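# Dismantle the belt drive and set the hex key down

## Task

Loosen the belt tensioner, then remove the round belt from both pulleys and leave it lying flat on the table, not looped around either pulley and away from them, and finally set the hex key down on the table next to the board.

## Robot and tools

Robot: two arms, left_arm and right_arm, each with a two-finger gripper. The scene frame has its origin at table-top height, halfway between the arms' nominal bases, with +z up, +x reaching out over the table and left_arm on the +y side. Arm names do not match image sides. Calibrated bases in the scene frame: left_arm at (-0.048, +0.238, +0.029) m, quat_wxyz (+1.000, 0, 0, +0.002); right_arm at (+0.020, -0.230, +0.017) m, quat_wxyz (+1.000, 0, 0, +0.017). In both base frames +z points up.

Frames: every hand position, quaternion, velocity, Hand target and wrist-camera pose is in that arm's own base frame. Fixed cameras and the table use the scene frame. Gripper fingers point along the gripper's +z and spread along its y. end_effector_position is the spot between the pads, roughly 1 cm short of the fingertips. Reported poses may be off by a few centimetres, more at long reach.

Row format (used by every motion tool): 16 plain numbers, always both arms: left_arm x, y, z (metres), qw, qx, qy, qz (w first), opening; then the same eight for right_arm. Positions and quaternions are absolute targets in each arm's base frame, not offsets. Opening runs from -1 (shut) to +1 (fully open, 0.094 m).

execute_actions(actions, cameras): actions is a list of actions; each action is a list of up to 15 rows, one row per control step of 1/30 s; if fewer than 15 rows are given, the last row is repeated to fill 15 steps. An action is rejected for both arms when any target lies more than 0.6 m from that gripper's current position along any of the gripper's own axes; the entire call is rejected if an action is malformed or the first action fails that check against the last reported state. An empty actions list just returns state and images. To hold an orientation, repeat the identical quaternion in every row rather than copying the drifted reading. To park an arm that touches nothing, resend each call the exact pose it had in the last result before parking, plus its desired opening; sending the measured pose can also relax a push.

move(target, speed, blend, opening_speed, blocking, cameras): drives each gripper in a straight line from its Hand target to the row given (or through a list of up to 15 rows), with no 0.6 m limit. speed is the top path speed in m/s, 0.002 to 2.9, default 0.25 (rotation up to twice that in rad/s); one value or one per target. blend (m) rounds corners in a list; 0 stops at each point. opening_speed (0.2 or more, scale units per second) ramps finger commands; otherwise the first row's opening is applied at once and later rows' openings on arrival, with all arms pausing. Moves take at least 0.5 s and are cut at 10 s. blocking=false returns after about 0.5 s while motion continues; a new move then takes over smoothly. Paths ignore obstacles and the other arm, grippers lag and overshoot more at speed, and faster contact means harder hits. Keep paths away from an arm's own base so its shoulder posture is not flipped. The result adds a move: line: done, off_target, moving, held or fault, per arm where named; unnamed arms are done (within 10 mm and 2 degrees). limits=paced means a sent pose was clipped; limits=held means checks withheld steps. Done never proves contact or lack of it.

wait(seconds 0 to 10, cameras): lets time pass with last commands held; a running move continues. stop(cameras): brakes the current move, needing some distance. zoom_image(camera, region=[x0, y0, x1, y1]) in pixels, at most 504 by 504, from the latest image of one of cam_high, cam_low, cam_board, cam_idler, cam_stud, cam_left_wrist, cam_right_wrist (all 896x504); that camera must be in the newest images. finished_scene(scene): integer number of the current scene (schema allows 1 to 2); call only when the goal holds without the robot.

Controller behaviour: each step the commanded orientation is clipped to within 40 degrees of the measured one, and damped inverse kinematics favours position. One action may fall short; the arm then heads to its Hand target, so send the remainder next. Friction and weight may leave a gripper a centimetre or more off in free air. Tiny commands may not move it. Tool commands shows current gripper commands; to keep a gripper unchanged resend its present value, since 0 is a real command.

Gripping: grip_measured uses the opening scale and can read up to about 2.7 mm wide when empty. On a hard part under full squeeze it may read about 0.064 below the part's width (narrower still for small or round parts). Full force (about 50 to 64 N per pad) kicks in roughly 0.05 below the first-touch reading (0.11 or more for small or round parts). Close slowly on delicate items; release by commanding well above grip_measured. grip_effort_nm is motor effort in N m (negative closing), with offset and friction, not pad force.

Other readings: Joint torques follow the joint order without the gripper, positive toward larger angles; joints 1 to 3 wrap at ±28 N m. Joint velocities may say within noise. Step readings of end_effector_position appear only after execute_actions. Joint ranges (rad): waist -2.618 to 3.054, shoulder 0 to 3.142, elbow 0 to 3.142 (straight at 2.901), wrist pitch and yaw -1.571 to 1.571, wrist roll -2.094 to 2.094.

Heat: holding loads, long reach or pushing at unreachable poses warms motors. MOTOR HOT appears at 75 °C; at 90 °C an OVER-TEMPERATURE FAULT folds that arm for good; at 100 °C it goes limp.

Avoid: dropping parts or releasing them while moving, slamming or shoving hard, any item ending off the table, arm-to-arm pressing (including one gripper closing on the other's fingers, which the clearance check does not catch), and arm stops. Loose objects may occasionally be nudged by outside disturbances.

Each tool is called after ">>>" as a command line: name --argument value for each argument, lists and objects as JSON in quotes; but a table of rows of numbers goes row by row, as --pt "numbers of a row", without its own name.

## Session

>>> execute_actions --actions '[]'

Scene clock: 0.00 s.
left_arm: end_effector_position=(+0.2899, -0.0630, +0.2613) grip_measured=+1.000 grip_effort_nm=n/a end_effector_quat_wxyz=(+0.663, -0.135, +0.712, -0.187) | right_arm: end_effector_position=(+0.2864, +0.0935, +0.2995) grip_measured=+1.000 grip_effort_nm=n/a end_effector_quat_wxyz=(+0.653, +0.133, +0.734, +0.127)
Joint positions: left_arm=[-0.408 0.585 0.384 0.146 -0.32 -0.48 0.094] | right_arm=[0.688 0.729 0.63 -0.046 0.67 0.462 0.094]
Joint velocities: within noise
Joint torques (N m): no reading
Heat: left arm: 28 °C; right arm: 30 °C.
Hand target: left_arm +0.2892, -0.0626, +0.2685; +0.668, -0.136, +0.707, -0.190 | right_arm +0.2856, +0.0923, +0.3070; +0.659, +0.136, +0.728, +0.131
Tool commands: left_gripper/opening=+1.0 right_gripper/opening=+1.0

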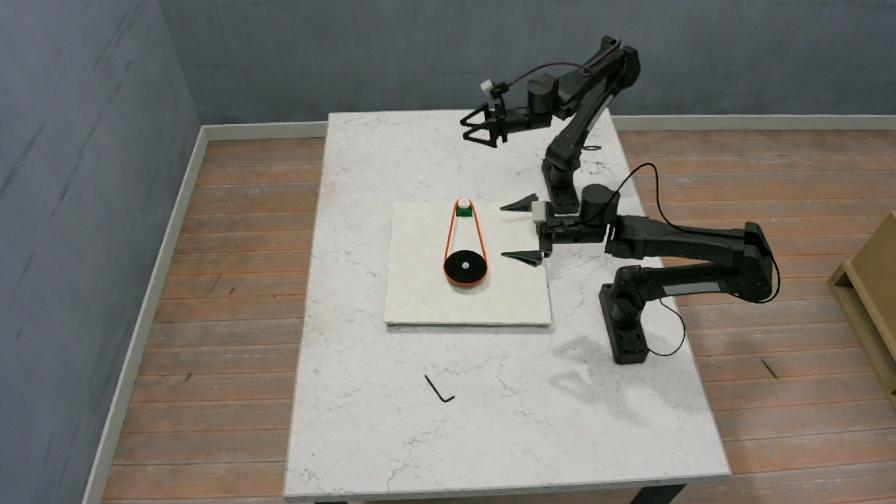

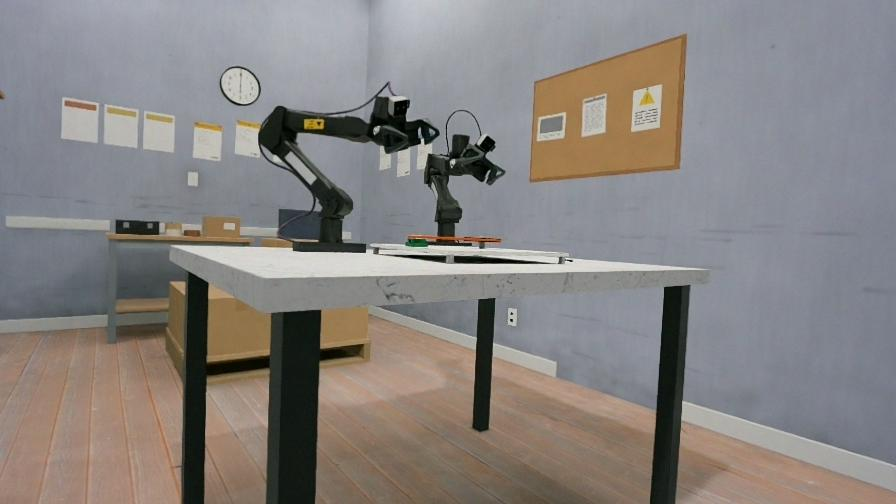

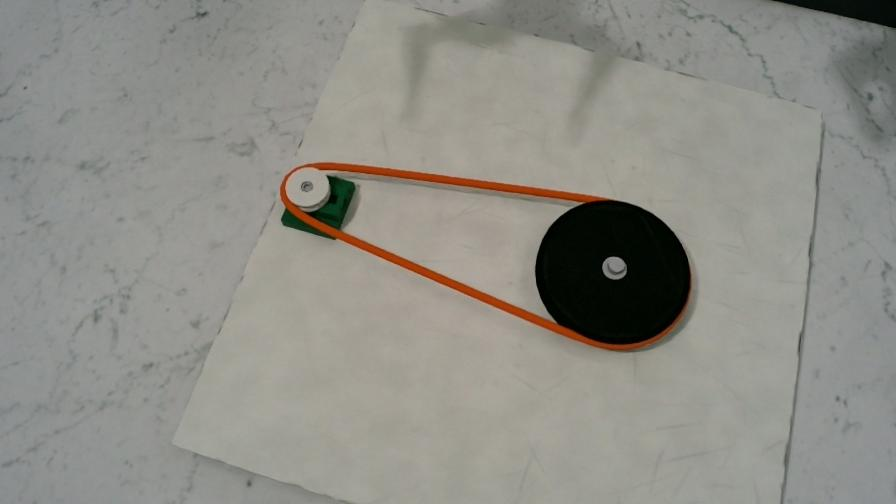

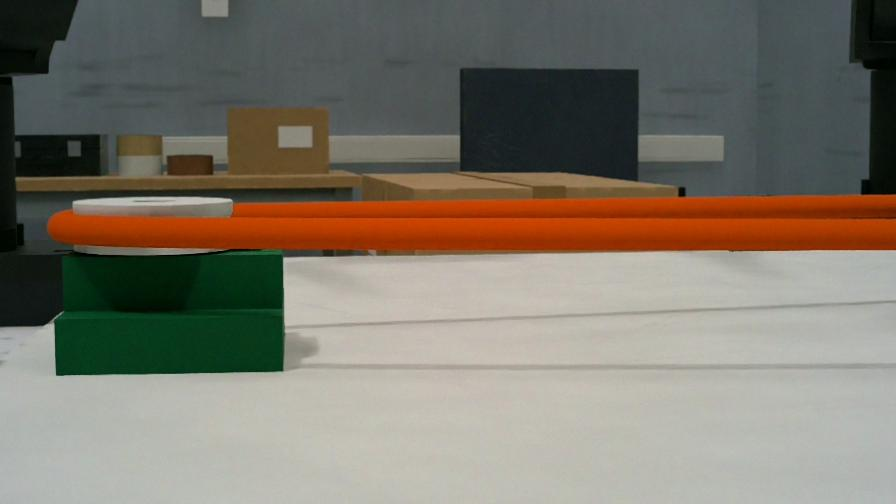

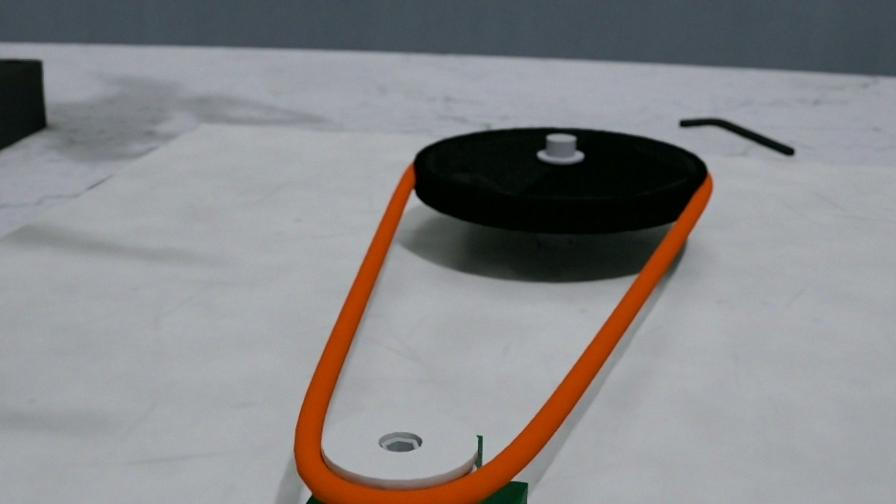

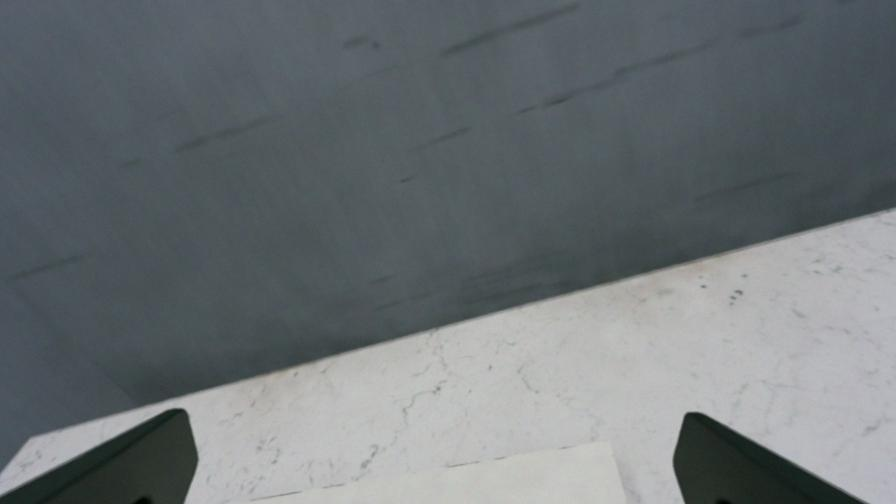

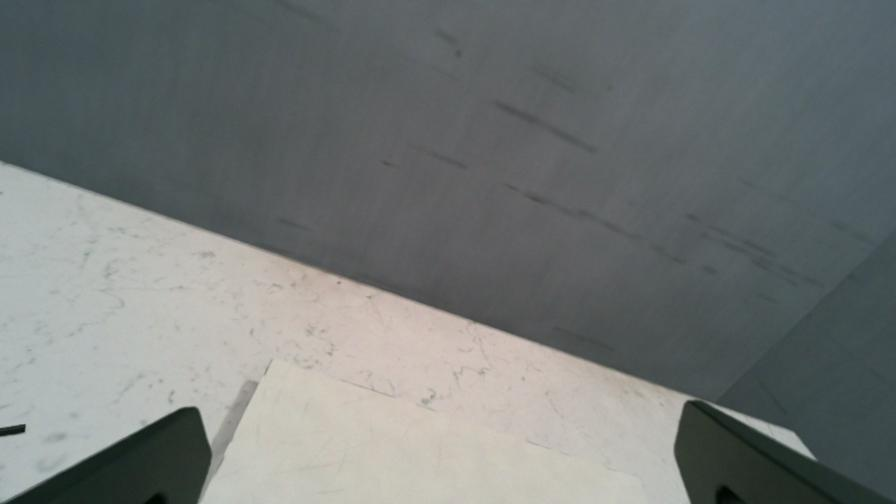

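>>> zoom_image --camera "cam_board" --region '[240, 130, 400, 250]'

>>> zoom_image --camera "cam_board" --region '[500, 170, 740, 370]'

>>> zoom_image --camera "cam_high" --region '[380, 180, 580, 420]'

>>> zoom_image --camera "cam_stud" --region '[280, 380, 560, 504]'

>>> zoom_image --camera "cam_idler" --region '[0, 150, 400, 400]'

Scaled by 3.150 from the camera's 896x504 image, which has a finer 1280x720 frame.

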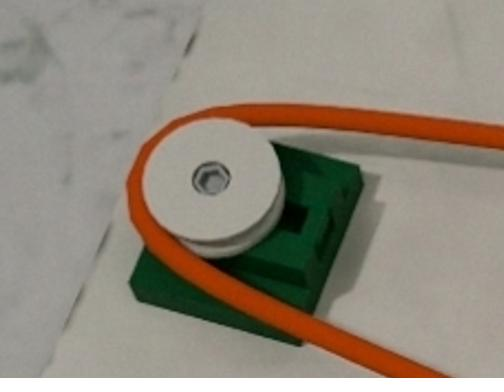

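Scaled by 2.100 from the camera's 896x504 image, which has a finer 1280x720 frame.

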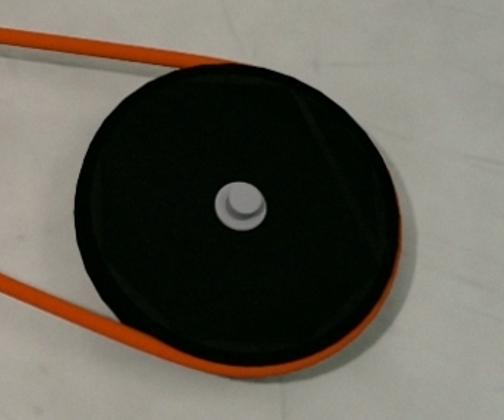

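Scaled by 2.100 from the camera's 896x504 image, which has a finer 1280x720 frame.

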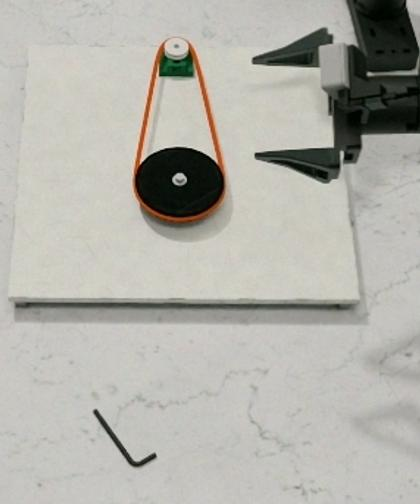

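Scaled by 1.800 from the camera's 896x504 image, which has a finer 1280x720 frame.

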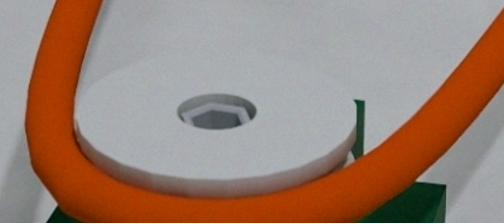

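Scaled by 1.260 from the camera's 896x504 image, which has a finer 1280x720 frame.

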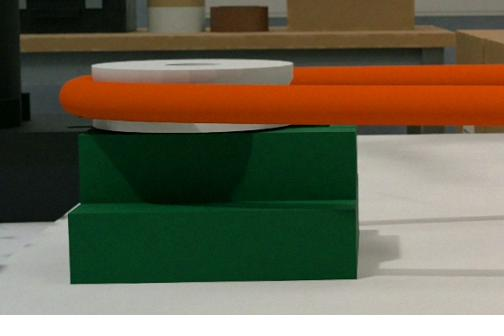

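>>> move --target '[0.2899,-0.0630,0.2613,0.663,-0.135,0.712,-0.187,1,0.38,-0.15,0.22,0,0,1,0,1]'

Scene clock: 63.50 s.
left_arm: end_effector_position=(+0.2899, -0.0630, +0.2613) grip_measured=+1.000 grip_effort_nm=-0.027 end_effector_quat_wxyz=(+0.663, -0.135, +0.712, -0.187) | right_arm: end_effector_position=(+0.3768, -0.1468, +0.2125) grip_measured=+1.000 grip_effort_nm=-0.002 end_effector_quat_wxyz=(+0.085, +0.002, +0.996, -0.030)
Joint positions: left_arm=[-0.408 0.585 0.384 0.146 -0.32 -0.48 0.094] | right_arm=[-0.377 1.988 2.142 -1.544 -0.006 -0.371 0.094]
Joint velocities: within noise
Joint torques (N m): left_arm=[0.1 -0.35 6.71 1.79 -0.09 0.02] | right_arm=[-0.18 -8.43 11.45 0.74 -0.01 -0.05]
Heat: left arm: 37 °C; right arm: 36 °C.
Hand target: left_arm +0.2899, -0.0630, +0.2614; +0.663, -0.135, +0.712, -0.187 | right_arm +0.3796, -0.1499, +0.2193; +0.093, +0.001, +0.995, -0.036
Off the commanded pose: left_arm 0.000 m, 0 deg | right_arm 0.009 m, 10 deg.
joint sent to its limit (right arm) — joint 4 (wrist pitch), lower limit. The joint targets are off in orientation, not in position.
move: off_target (right_arm)

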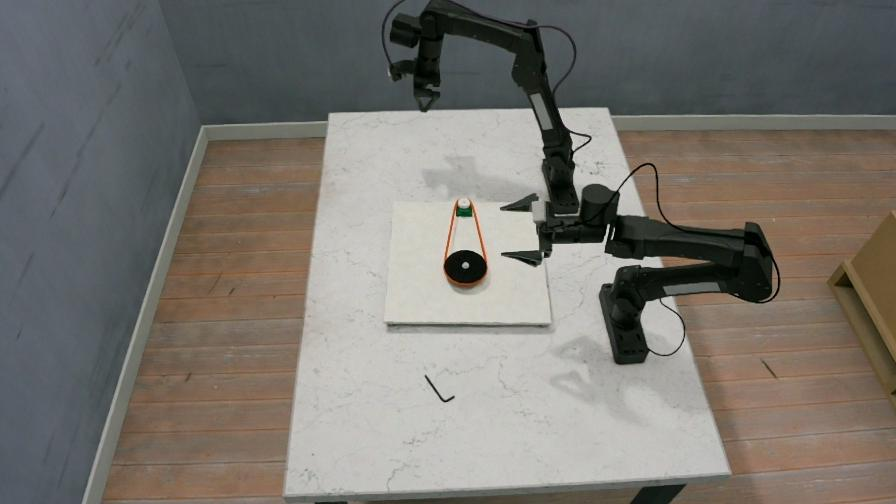

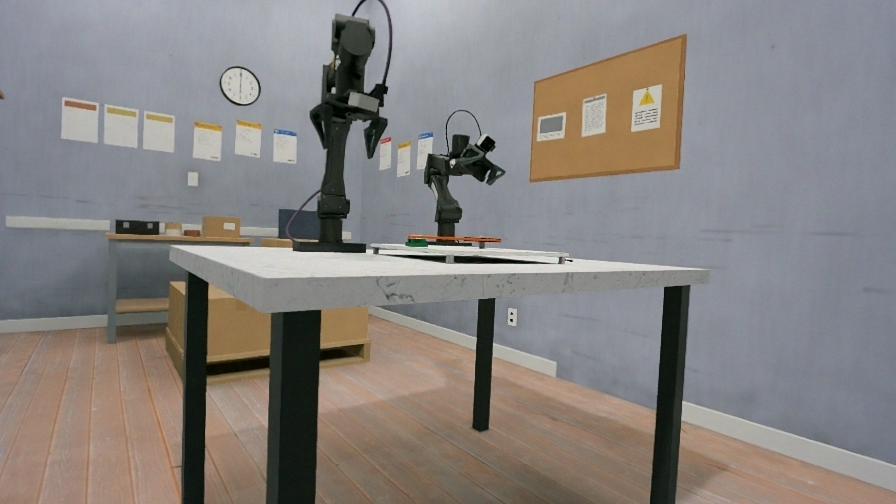

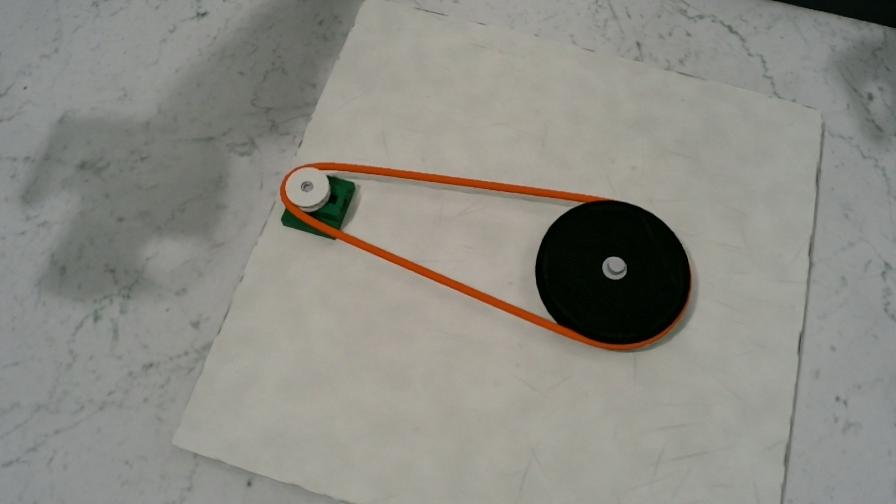

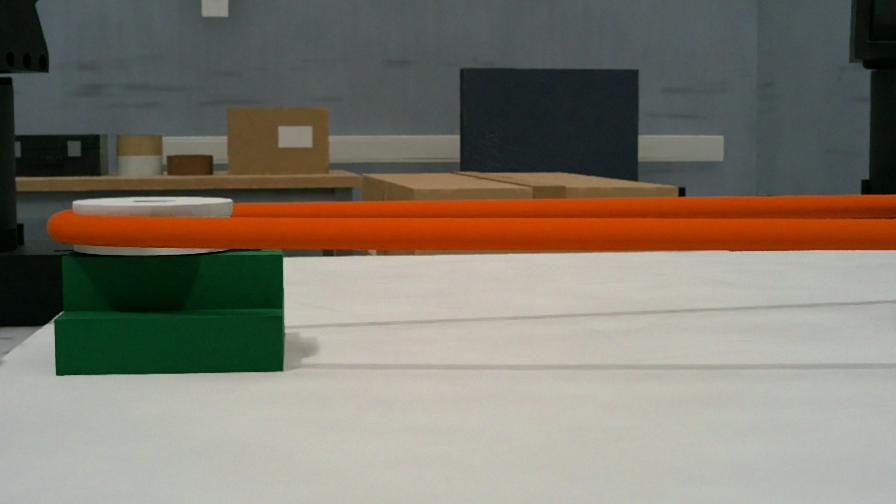

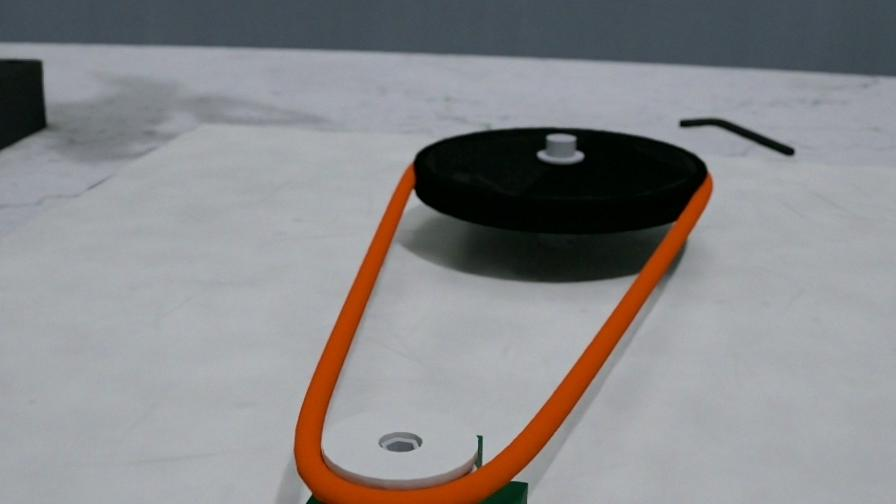

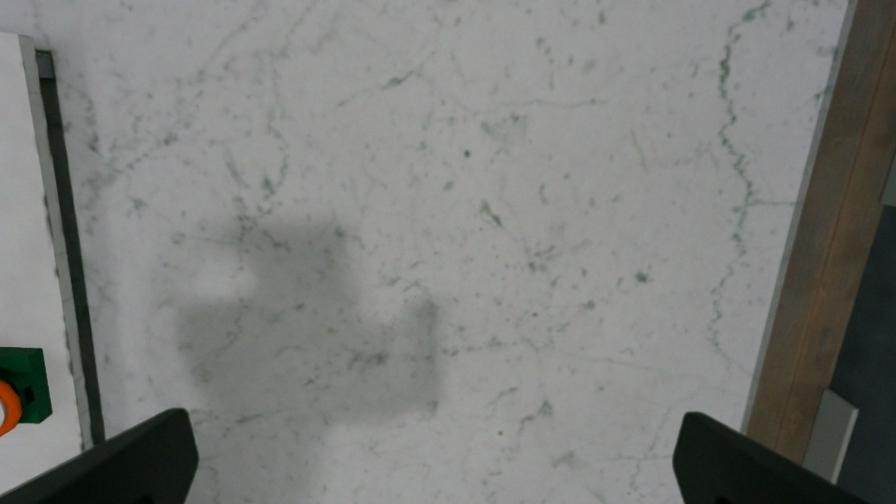

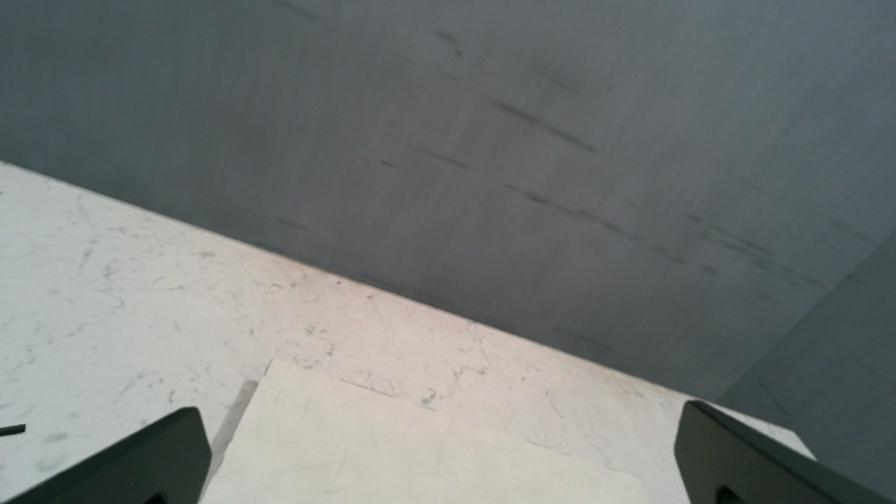

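>>> move --target '[0.39,0.15,0.2,0.087,0,0.996,0,1,0.27,0.06,0.22,0.087,0,0.996,0,1]' --cameras '["cam_high","cam_left_wrist","cam_right_wrist"]'

Scene clock: 81.63 s.
left_arm: end_effector_position=(+0.3874, +0.1461, +0.1965) grip_measured=+1.000 grip_effort_nm=-0.032 end_effector_quat_wxyz=(+0.084, -0.002, +0.996, -0.003) | right_arm: end_effector_position=(+0.2750, +0.0620, +0.2174) grip_measured=+1.000 grip_effort_nm=0.002 end_effector_quat_wxyz=(+0.081, -0.002, +0.997, +0.003)
Joint positions: left_arm=[0.388 2.04 2.154 -1.531 0.069 0.378 0.094] | right_arm=[0.239 1.509 1.594 -1.497 0.033 0.233 0.094]
Joint velocities: within noise
Joint torques (N m): left_arm=[0.21 -8.09 8.1 0.34 -0.01 0.04] | right_arm=[0.29 -7.25 6.05 0.79 0.06 0.03]
Heat: left arm: 37 °C; right arm: 34 °C.
Hand target: left_arm +0.3899, +0.1500, +0.1999; +0.088, +0.000, +0.996, +0.000 | right_arm +0.2701, +0.0601, +0.2200; +0.087, +0.000, +0.996, +0.000
Off the commanded pose: left_arm 0.006 m, 1 deg | right_arm 0.006 m, 1 deg.
move: done
Images, in order (width x height): cam_high 896x504, cam_left_wrist 896x504, cam_right_wrist 896x504.

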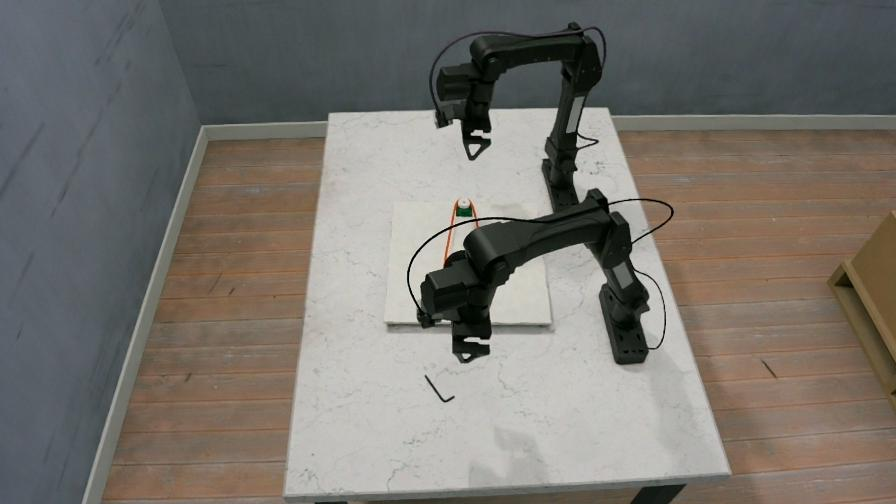

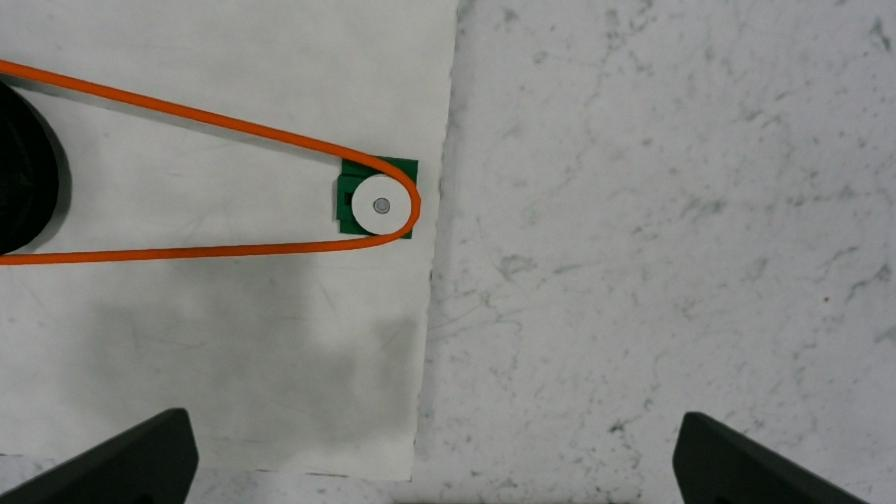

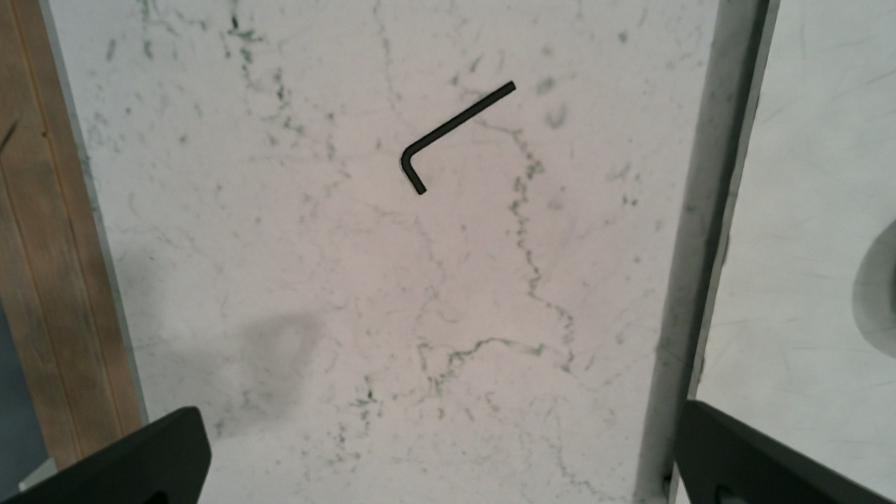

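>>> move --target '[0.43,0.128,0.15,0,-0.883,0.469,0,1,0.27,0.06,0.22,0.087,0,0.996,0,1]' --cameras '["cam_high","cam_left_wrist","cam_right_wrist"]'

Scene clock: 125.30 s.
left_arm: end_effector_position=(+0.4258, +0.1296, +0.1478) grip_measured=+1.000 grip_effort_nm=-0.027 end_effector_quat_wxyz=(-0.022, +0.881, -0.471, +0.022) | right_arm: end_effector_position=(+0.2751, +0.0618, +0.2174) grip_measured=+1.000 grip_effort_nm=-0.002 end_effector_quat_wxyz=(+0.081, -0.001, +0.997, +0.002)
Joint positions: left_arm=[0.293 2.264 2.321 -1.566 0 -1.866 0.094] | right_arm=[0.239 1.509 1.594 -1.497 0.034 0.234 0.094]
Joint velocities: within noise
Joint torques (N m): left_arm=[-0.75 -9.55 8.05 0.16 -0.01 -0.13] | right_arm=[0.34 -7.28 6.23 0.81 0.07 0.03]
Heat: left arm: 32 °C; right arm: 33 °C.
Hand target: left_arm +0.4296, +0.1279, +0.1496; -0.024, +0.883, -0.469, +0.024 | right_arm +0.2701, +0.0600, +0.2199; +0.087, +0.000, +0.996, +0.000
Off the commanded pose: left_arm 0.005 m, 4 deg | right_arm 0.006 m, 1 deg.
joint sent to its limit (left arm) — joint 4 (wrist pitch), lower limit. The joint targets are off in orientation, not in position.
move: off_target (left_arm)
Images, in order (width x height): cam_high 896x504, cam_left_wrist 896x504, cam_right_wrist 896x504.

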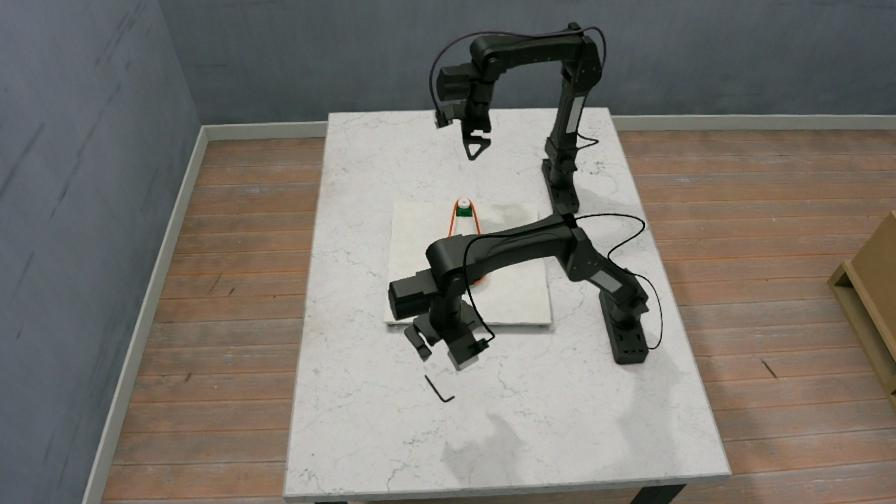

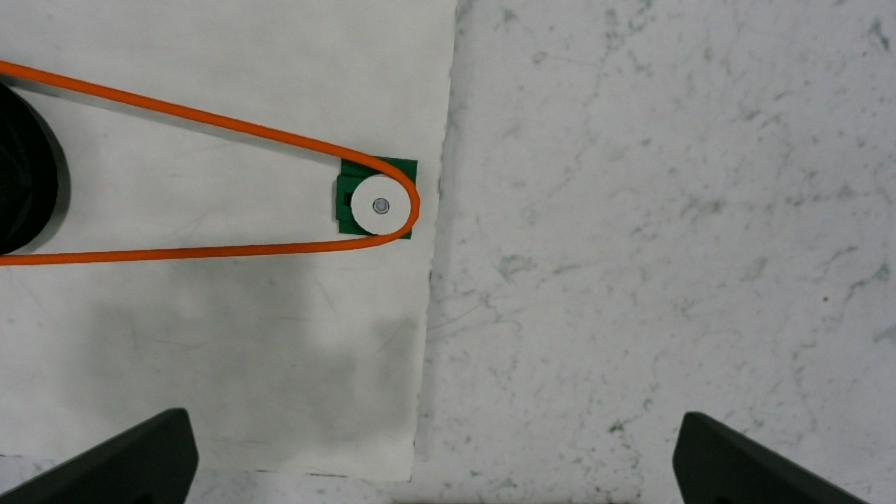

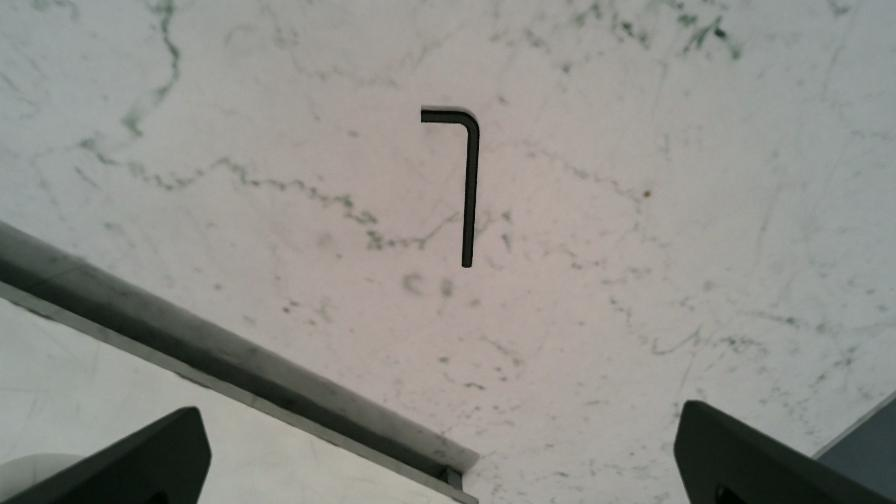

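>>> move --target '[0.449,0.1295,0.05,0,-0.8746,0.4848,0,1,0.27,0.06,0.22,0.087,0,0.996,0,1]' --cameras '["cam_high","cam_right_wrist"]'

Scene clock: 139.10 s.
left_arm: end_effector_position=(+0.4470, +0.1314, +0.0514) grip_measured=+1.000 grip_effort_nm=-0.032 end_effector_quat_wxyz=(+0.002, +0.878, -0.479, -0.001) | right_arm: end_effector_position=(+0.2751, +0.0618, +0.2174) grip_measured=+1.000 grip_effort_nm=-0.002 end_effector_quat_wxyz=(+0.081, -0.001, +0.997, +0.002)
Joint positions: left_arm=[0.284 2.401 2.174 -1.347 0.001 -1.859 0.094] | right_arm=[0.239 1.509 1.594 -1.497 0.034 0.234 0.094]
Joint velocities: within noise
Joint torques (N m): left_arm=[-0.55 -11.62 5.27 0.26 -0.02 0.05] | right_arm=[0.29 -7.28 6.06 0.79 0.05 0.05]
Heat: left arm: 31 °C; right arm: 33 °C.
Hand target: left_arm +0.4490, +0.1295, +0.0501; +0.000, +0.875, -0.485, +0.000 | right_arm +0.2701, +0.0601, +0.2199; +0.087, +0.000, +0.996, +0.000
Off the commanded pose: left_arm 0.003 m, 1 deg | right_arm 0.006 m, 1 deg.
move: done
Images, in order (width x height): cam_high 896x504, cam_right_wrist 896x504.

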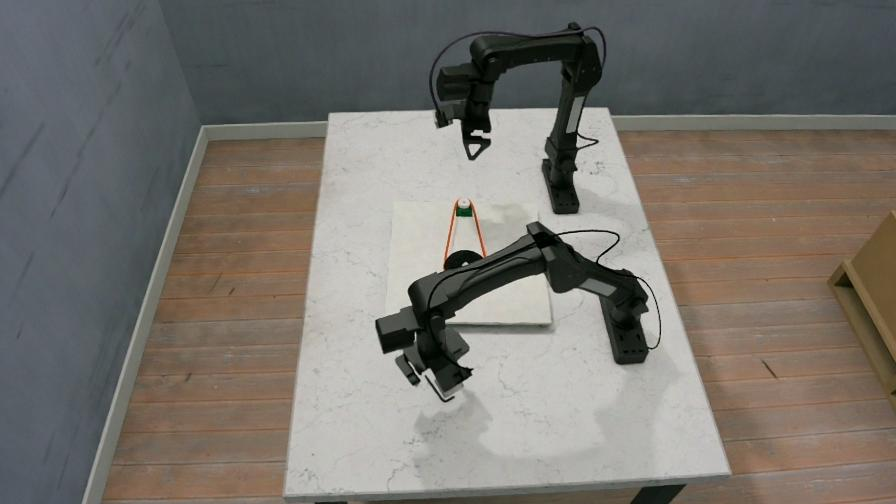

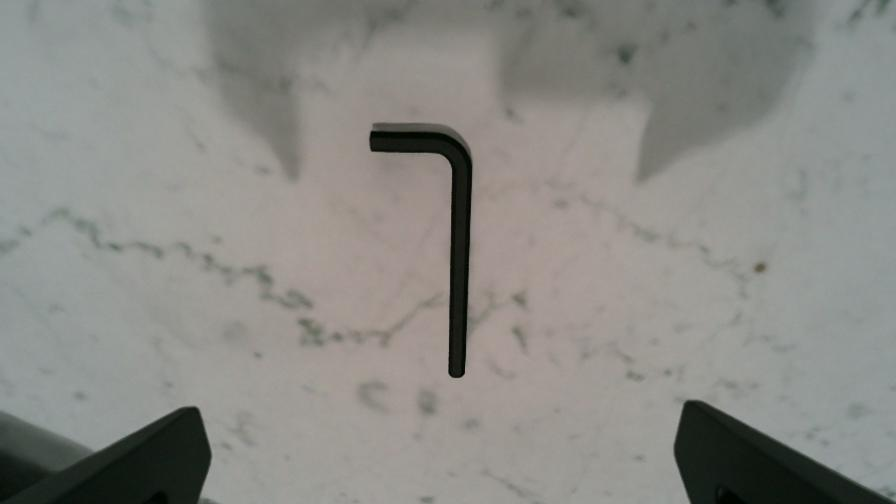

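>>> move --target '[0.457,0.127,0.005,0,-0.8746,0.4848,0,1,0.27,0.06,0.22,0.087,0,0.996,0,1]' --cameras '["cam_high","cam_right_wrist"]' --speed 0.12

Scene clock: 151.03 s.
left_arm: end_effector_position=(+0.4591, +0.1301, +0.0141) grip_measured=+1.000 grip_effort_nm=-0.027 end_effector_quat_wxyz=(-0.006, +0.875, -0.483, +0.007) | right_arm: end_effector_position=(+0.2751, +0.0618, +0.2174) grip_measured=+1.000 grip_effort_nm=-0.007 end_effector_quat_wxyz=(+0.081, -0.001, +0.997, +0.002)
Joint positions: left_arm=[0.275 2.443 2.1 -1.21 0.002 -1.858 0.094] | right_arm=[0.239 1.509 1.594 -1.497 0.034 0.234 0.094]
Joint velocities: within noise
Joint torques (N m): left_arm=[-0.31 -10.85 4.51 0.28 -0.07 -0.05] | right_arm=[0.32 -7.17 6.09 0.79 0.06 0.05]
Heat: left arm: 31 °C; right arm: 33 °C.
Hand target: left_arm +0.4568, +0.1270, +0.0051; +0.000, +0.875, -0.485, +0.000 | right_arm +0.2701, +0.0601, +0.2199; +0.087, +0.000, +0.996, +0.000
Off the commanded pose: left_arm 0.010 m, 1 deg | right_arm 0.006 m, 1 deg.
move: done
Images, in order (width x height): cam_high 896x504, cam_right_wrist 896x504.

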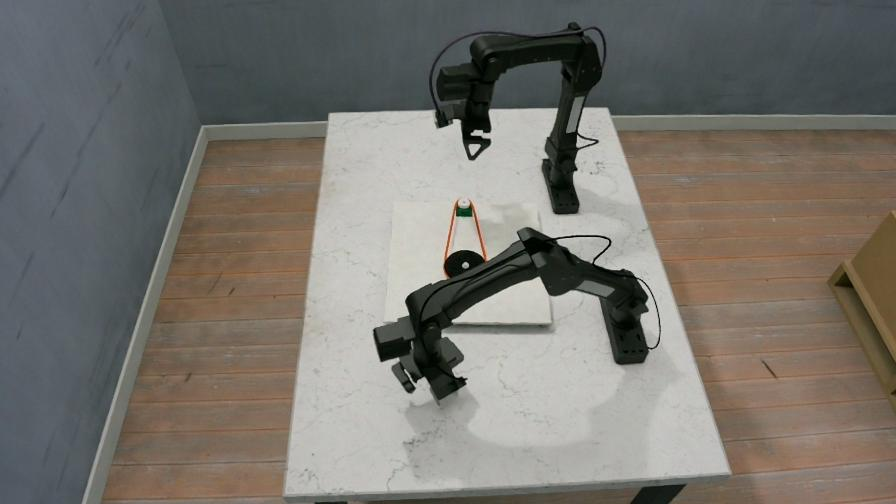

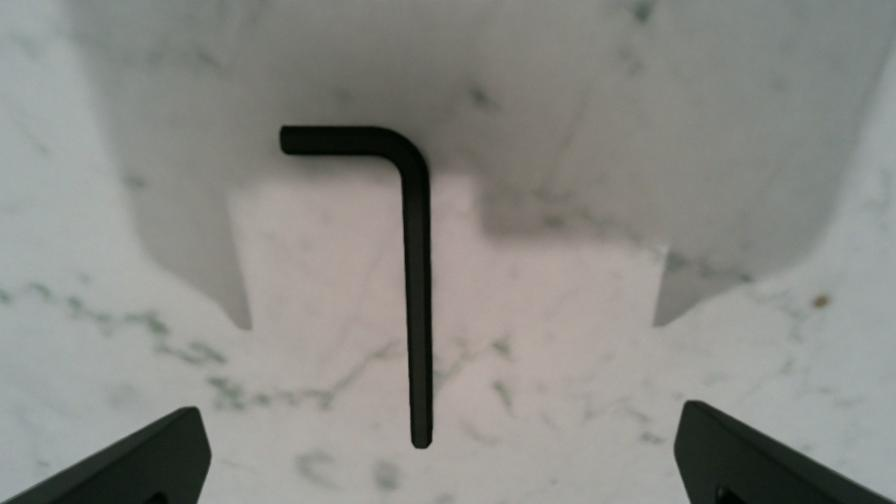

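>>> move --target '[0.4515,0.1235,-0.018,0,-0.879,0.477,0,1,0.27,0.06,0.22,0.087,0,0.996,0,1]' --cameras '["cam_low","cam_right_wrist"]' --speed 0.08

Scene clock: 159.77 s.
left_arm: end_effector_position=(+0.4541, +0.1266, -0.0092) grip_measured=+1.000 grip_effort_nm=-0.027 end_effector_quat_wxyz=(-0.002, +0.878, -0.479, +0.004) | right_arm: end_effector_position=(+0.2751, +0.0618, +0.2174) grip_measured=+1.000 grip_effort_nm=-0.002 end_effector_quat_wxyz=(+0.081, -0.001, +0.997, +0.002)
Joint positions: left_arm=[0.271 2.443 2.007 -1.126 0.002 -1.873 0.094] | right_arm=[0.239 1.509 1.594 -1.497 0.034 0.234 0.094]
Joint velocities: within noise
Joint torques (N m): left_arm=[-0.54 -11.78 3.28 0.47 -0.08 -0.09] | right_arm=[0.34 -7.25 6.16 0.82 0.05 0.04]
Heat: left arm: 32 °C; right arm: 33 °C.
Hand target: left_arm +0.4514, +0.1235, -0.0178; +0.000, +0.879, -0.477, +0.000 | right_arm +0.2701, +0.0601, +0.2199; +0.087, +0.000, +0.996, +0.000
Off the commanded pose: left_arm 0.010 m, 1 deg | right_arm 0.006 m, 1 deg.
move: done
Images, in order (width x height): cam_low 896x504, cam_right_wrist 896x504.

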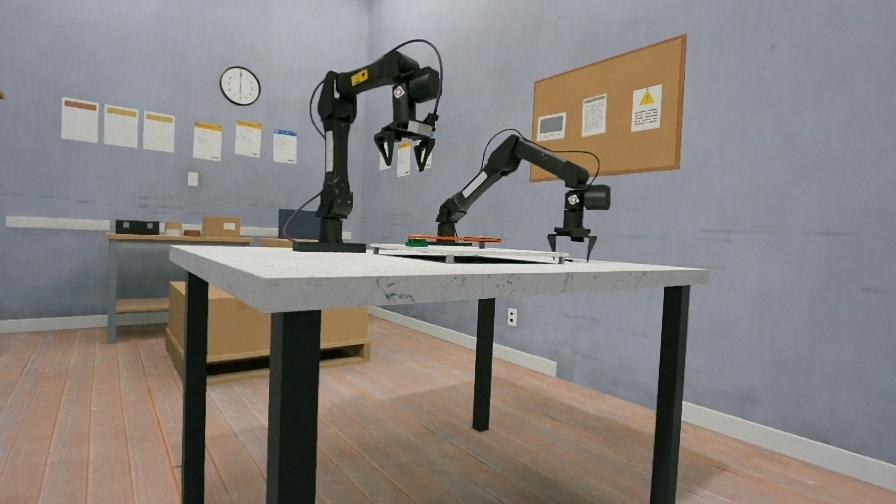

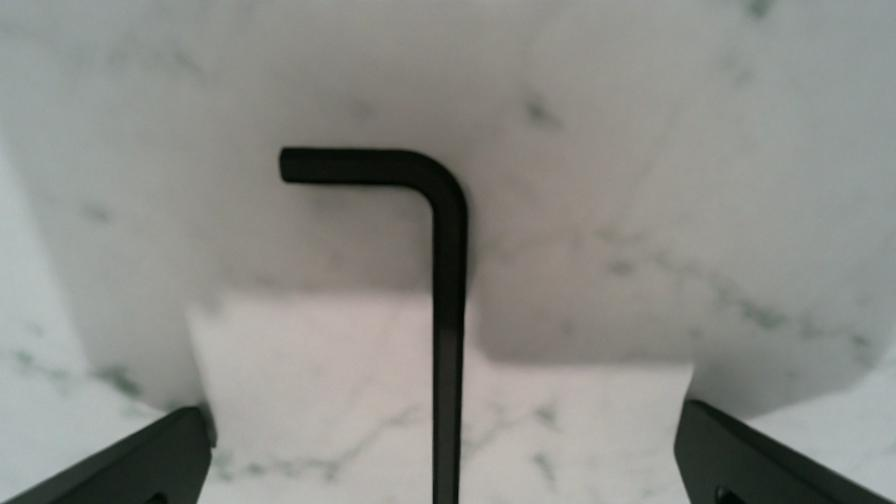

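>>> move --pt "0.4515 0.1235 -0.027 0 -0.879 0.477 0 1 0.27 0.06 0.22 0.087 0 0.996 0 1" --pt "0.4515 0.1235 -0.027 0 -0.879 0.477 0 -1 0.27 0.06 0.22 0.087 0 0.996 0 1" --cameras '["cam_low","cam_right_wrist"]' --speed 0.05 --opening_speed 1

Scene clock: 169.53 s.
left_arm: end_effector_position=(+0.4571, +0.1266, -0.0101) grip_measured=-0.929 grip_effort_nm=-1.023 end_effector_quat_wxyz=(-0.006, +0.878, -0.478, +0.011) | right_arm: end_effector_position=(+0.2751, +0.0618, +0.2174) grip_measured=+1.000 grip_effort_nm=-0.002 end_effector_quat_wxyz=(+0.081, -0.001, +0.997, +0.002)
Joint positions: left_arm=[0.271 2.439 1.995 -1.103 0.007 -1.874 0.003] | right_arm=[0.239 1.509 1.594 -1.497 0.034 0.234 0.094]
Joint velocities: within noise
Joint torques (N m): left_arm=[-0.31 -10.58 2.93 0.5 -0.12 -0.13] | right_arm=[0.32 -7.3 6.16 0.79 0.04 0.06]
Heat: left arm: 32 °C; right arm: 32 °C.
Hand target: left_arm +0.4510, +0.1234, -0.0266; +0.000, +0.879, -0.477, +0.000 | right_arm +0.2701, +0.0601, +0.2199; +0.087, +0.000, +0.996, +0.000
Off the commanded pose: left_arm 0.018 m, 1 deg | right_arm 0.006 m, 1 deg.
move: off_target (left_arm); target 2's new opening was sent with left_arm's hand 0.017 m and 1 deg from that target
Images, in order (width x height): cam_low 896x504, cam_right_wrist 896x504.

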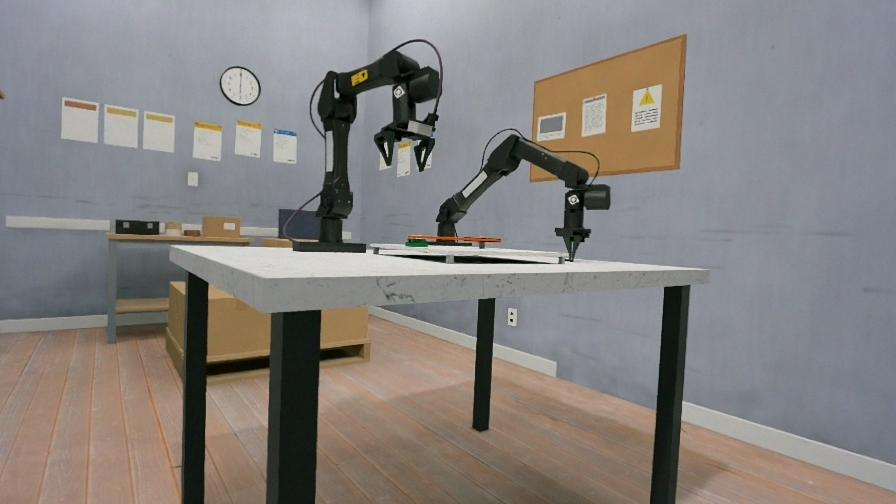

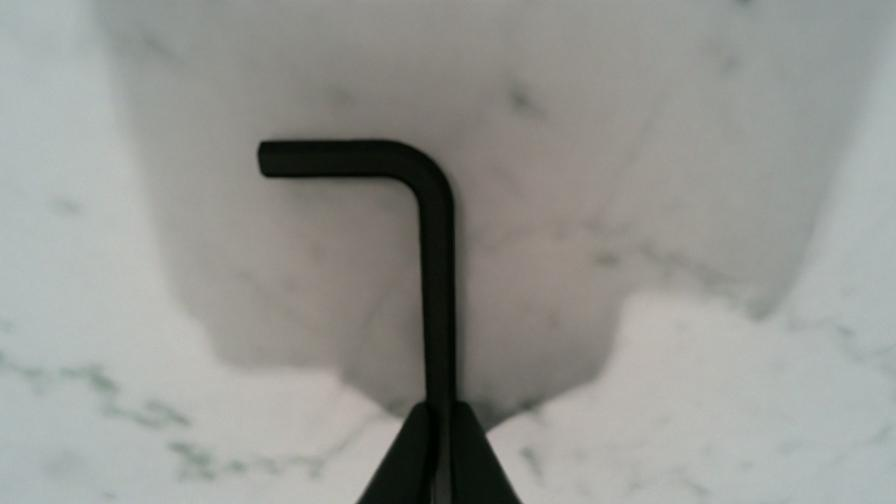

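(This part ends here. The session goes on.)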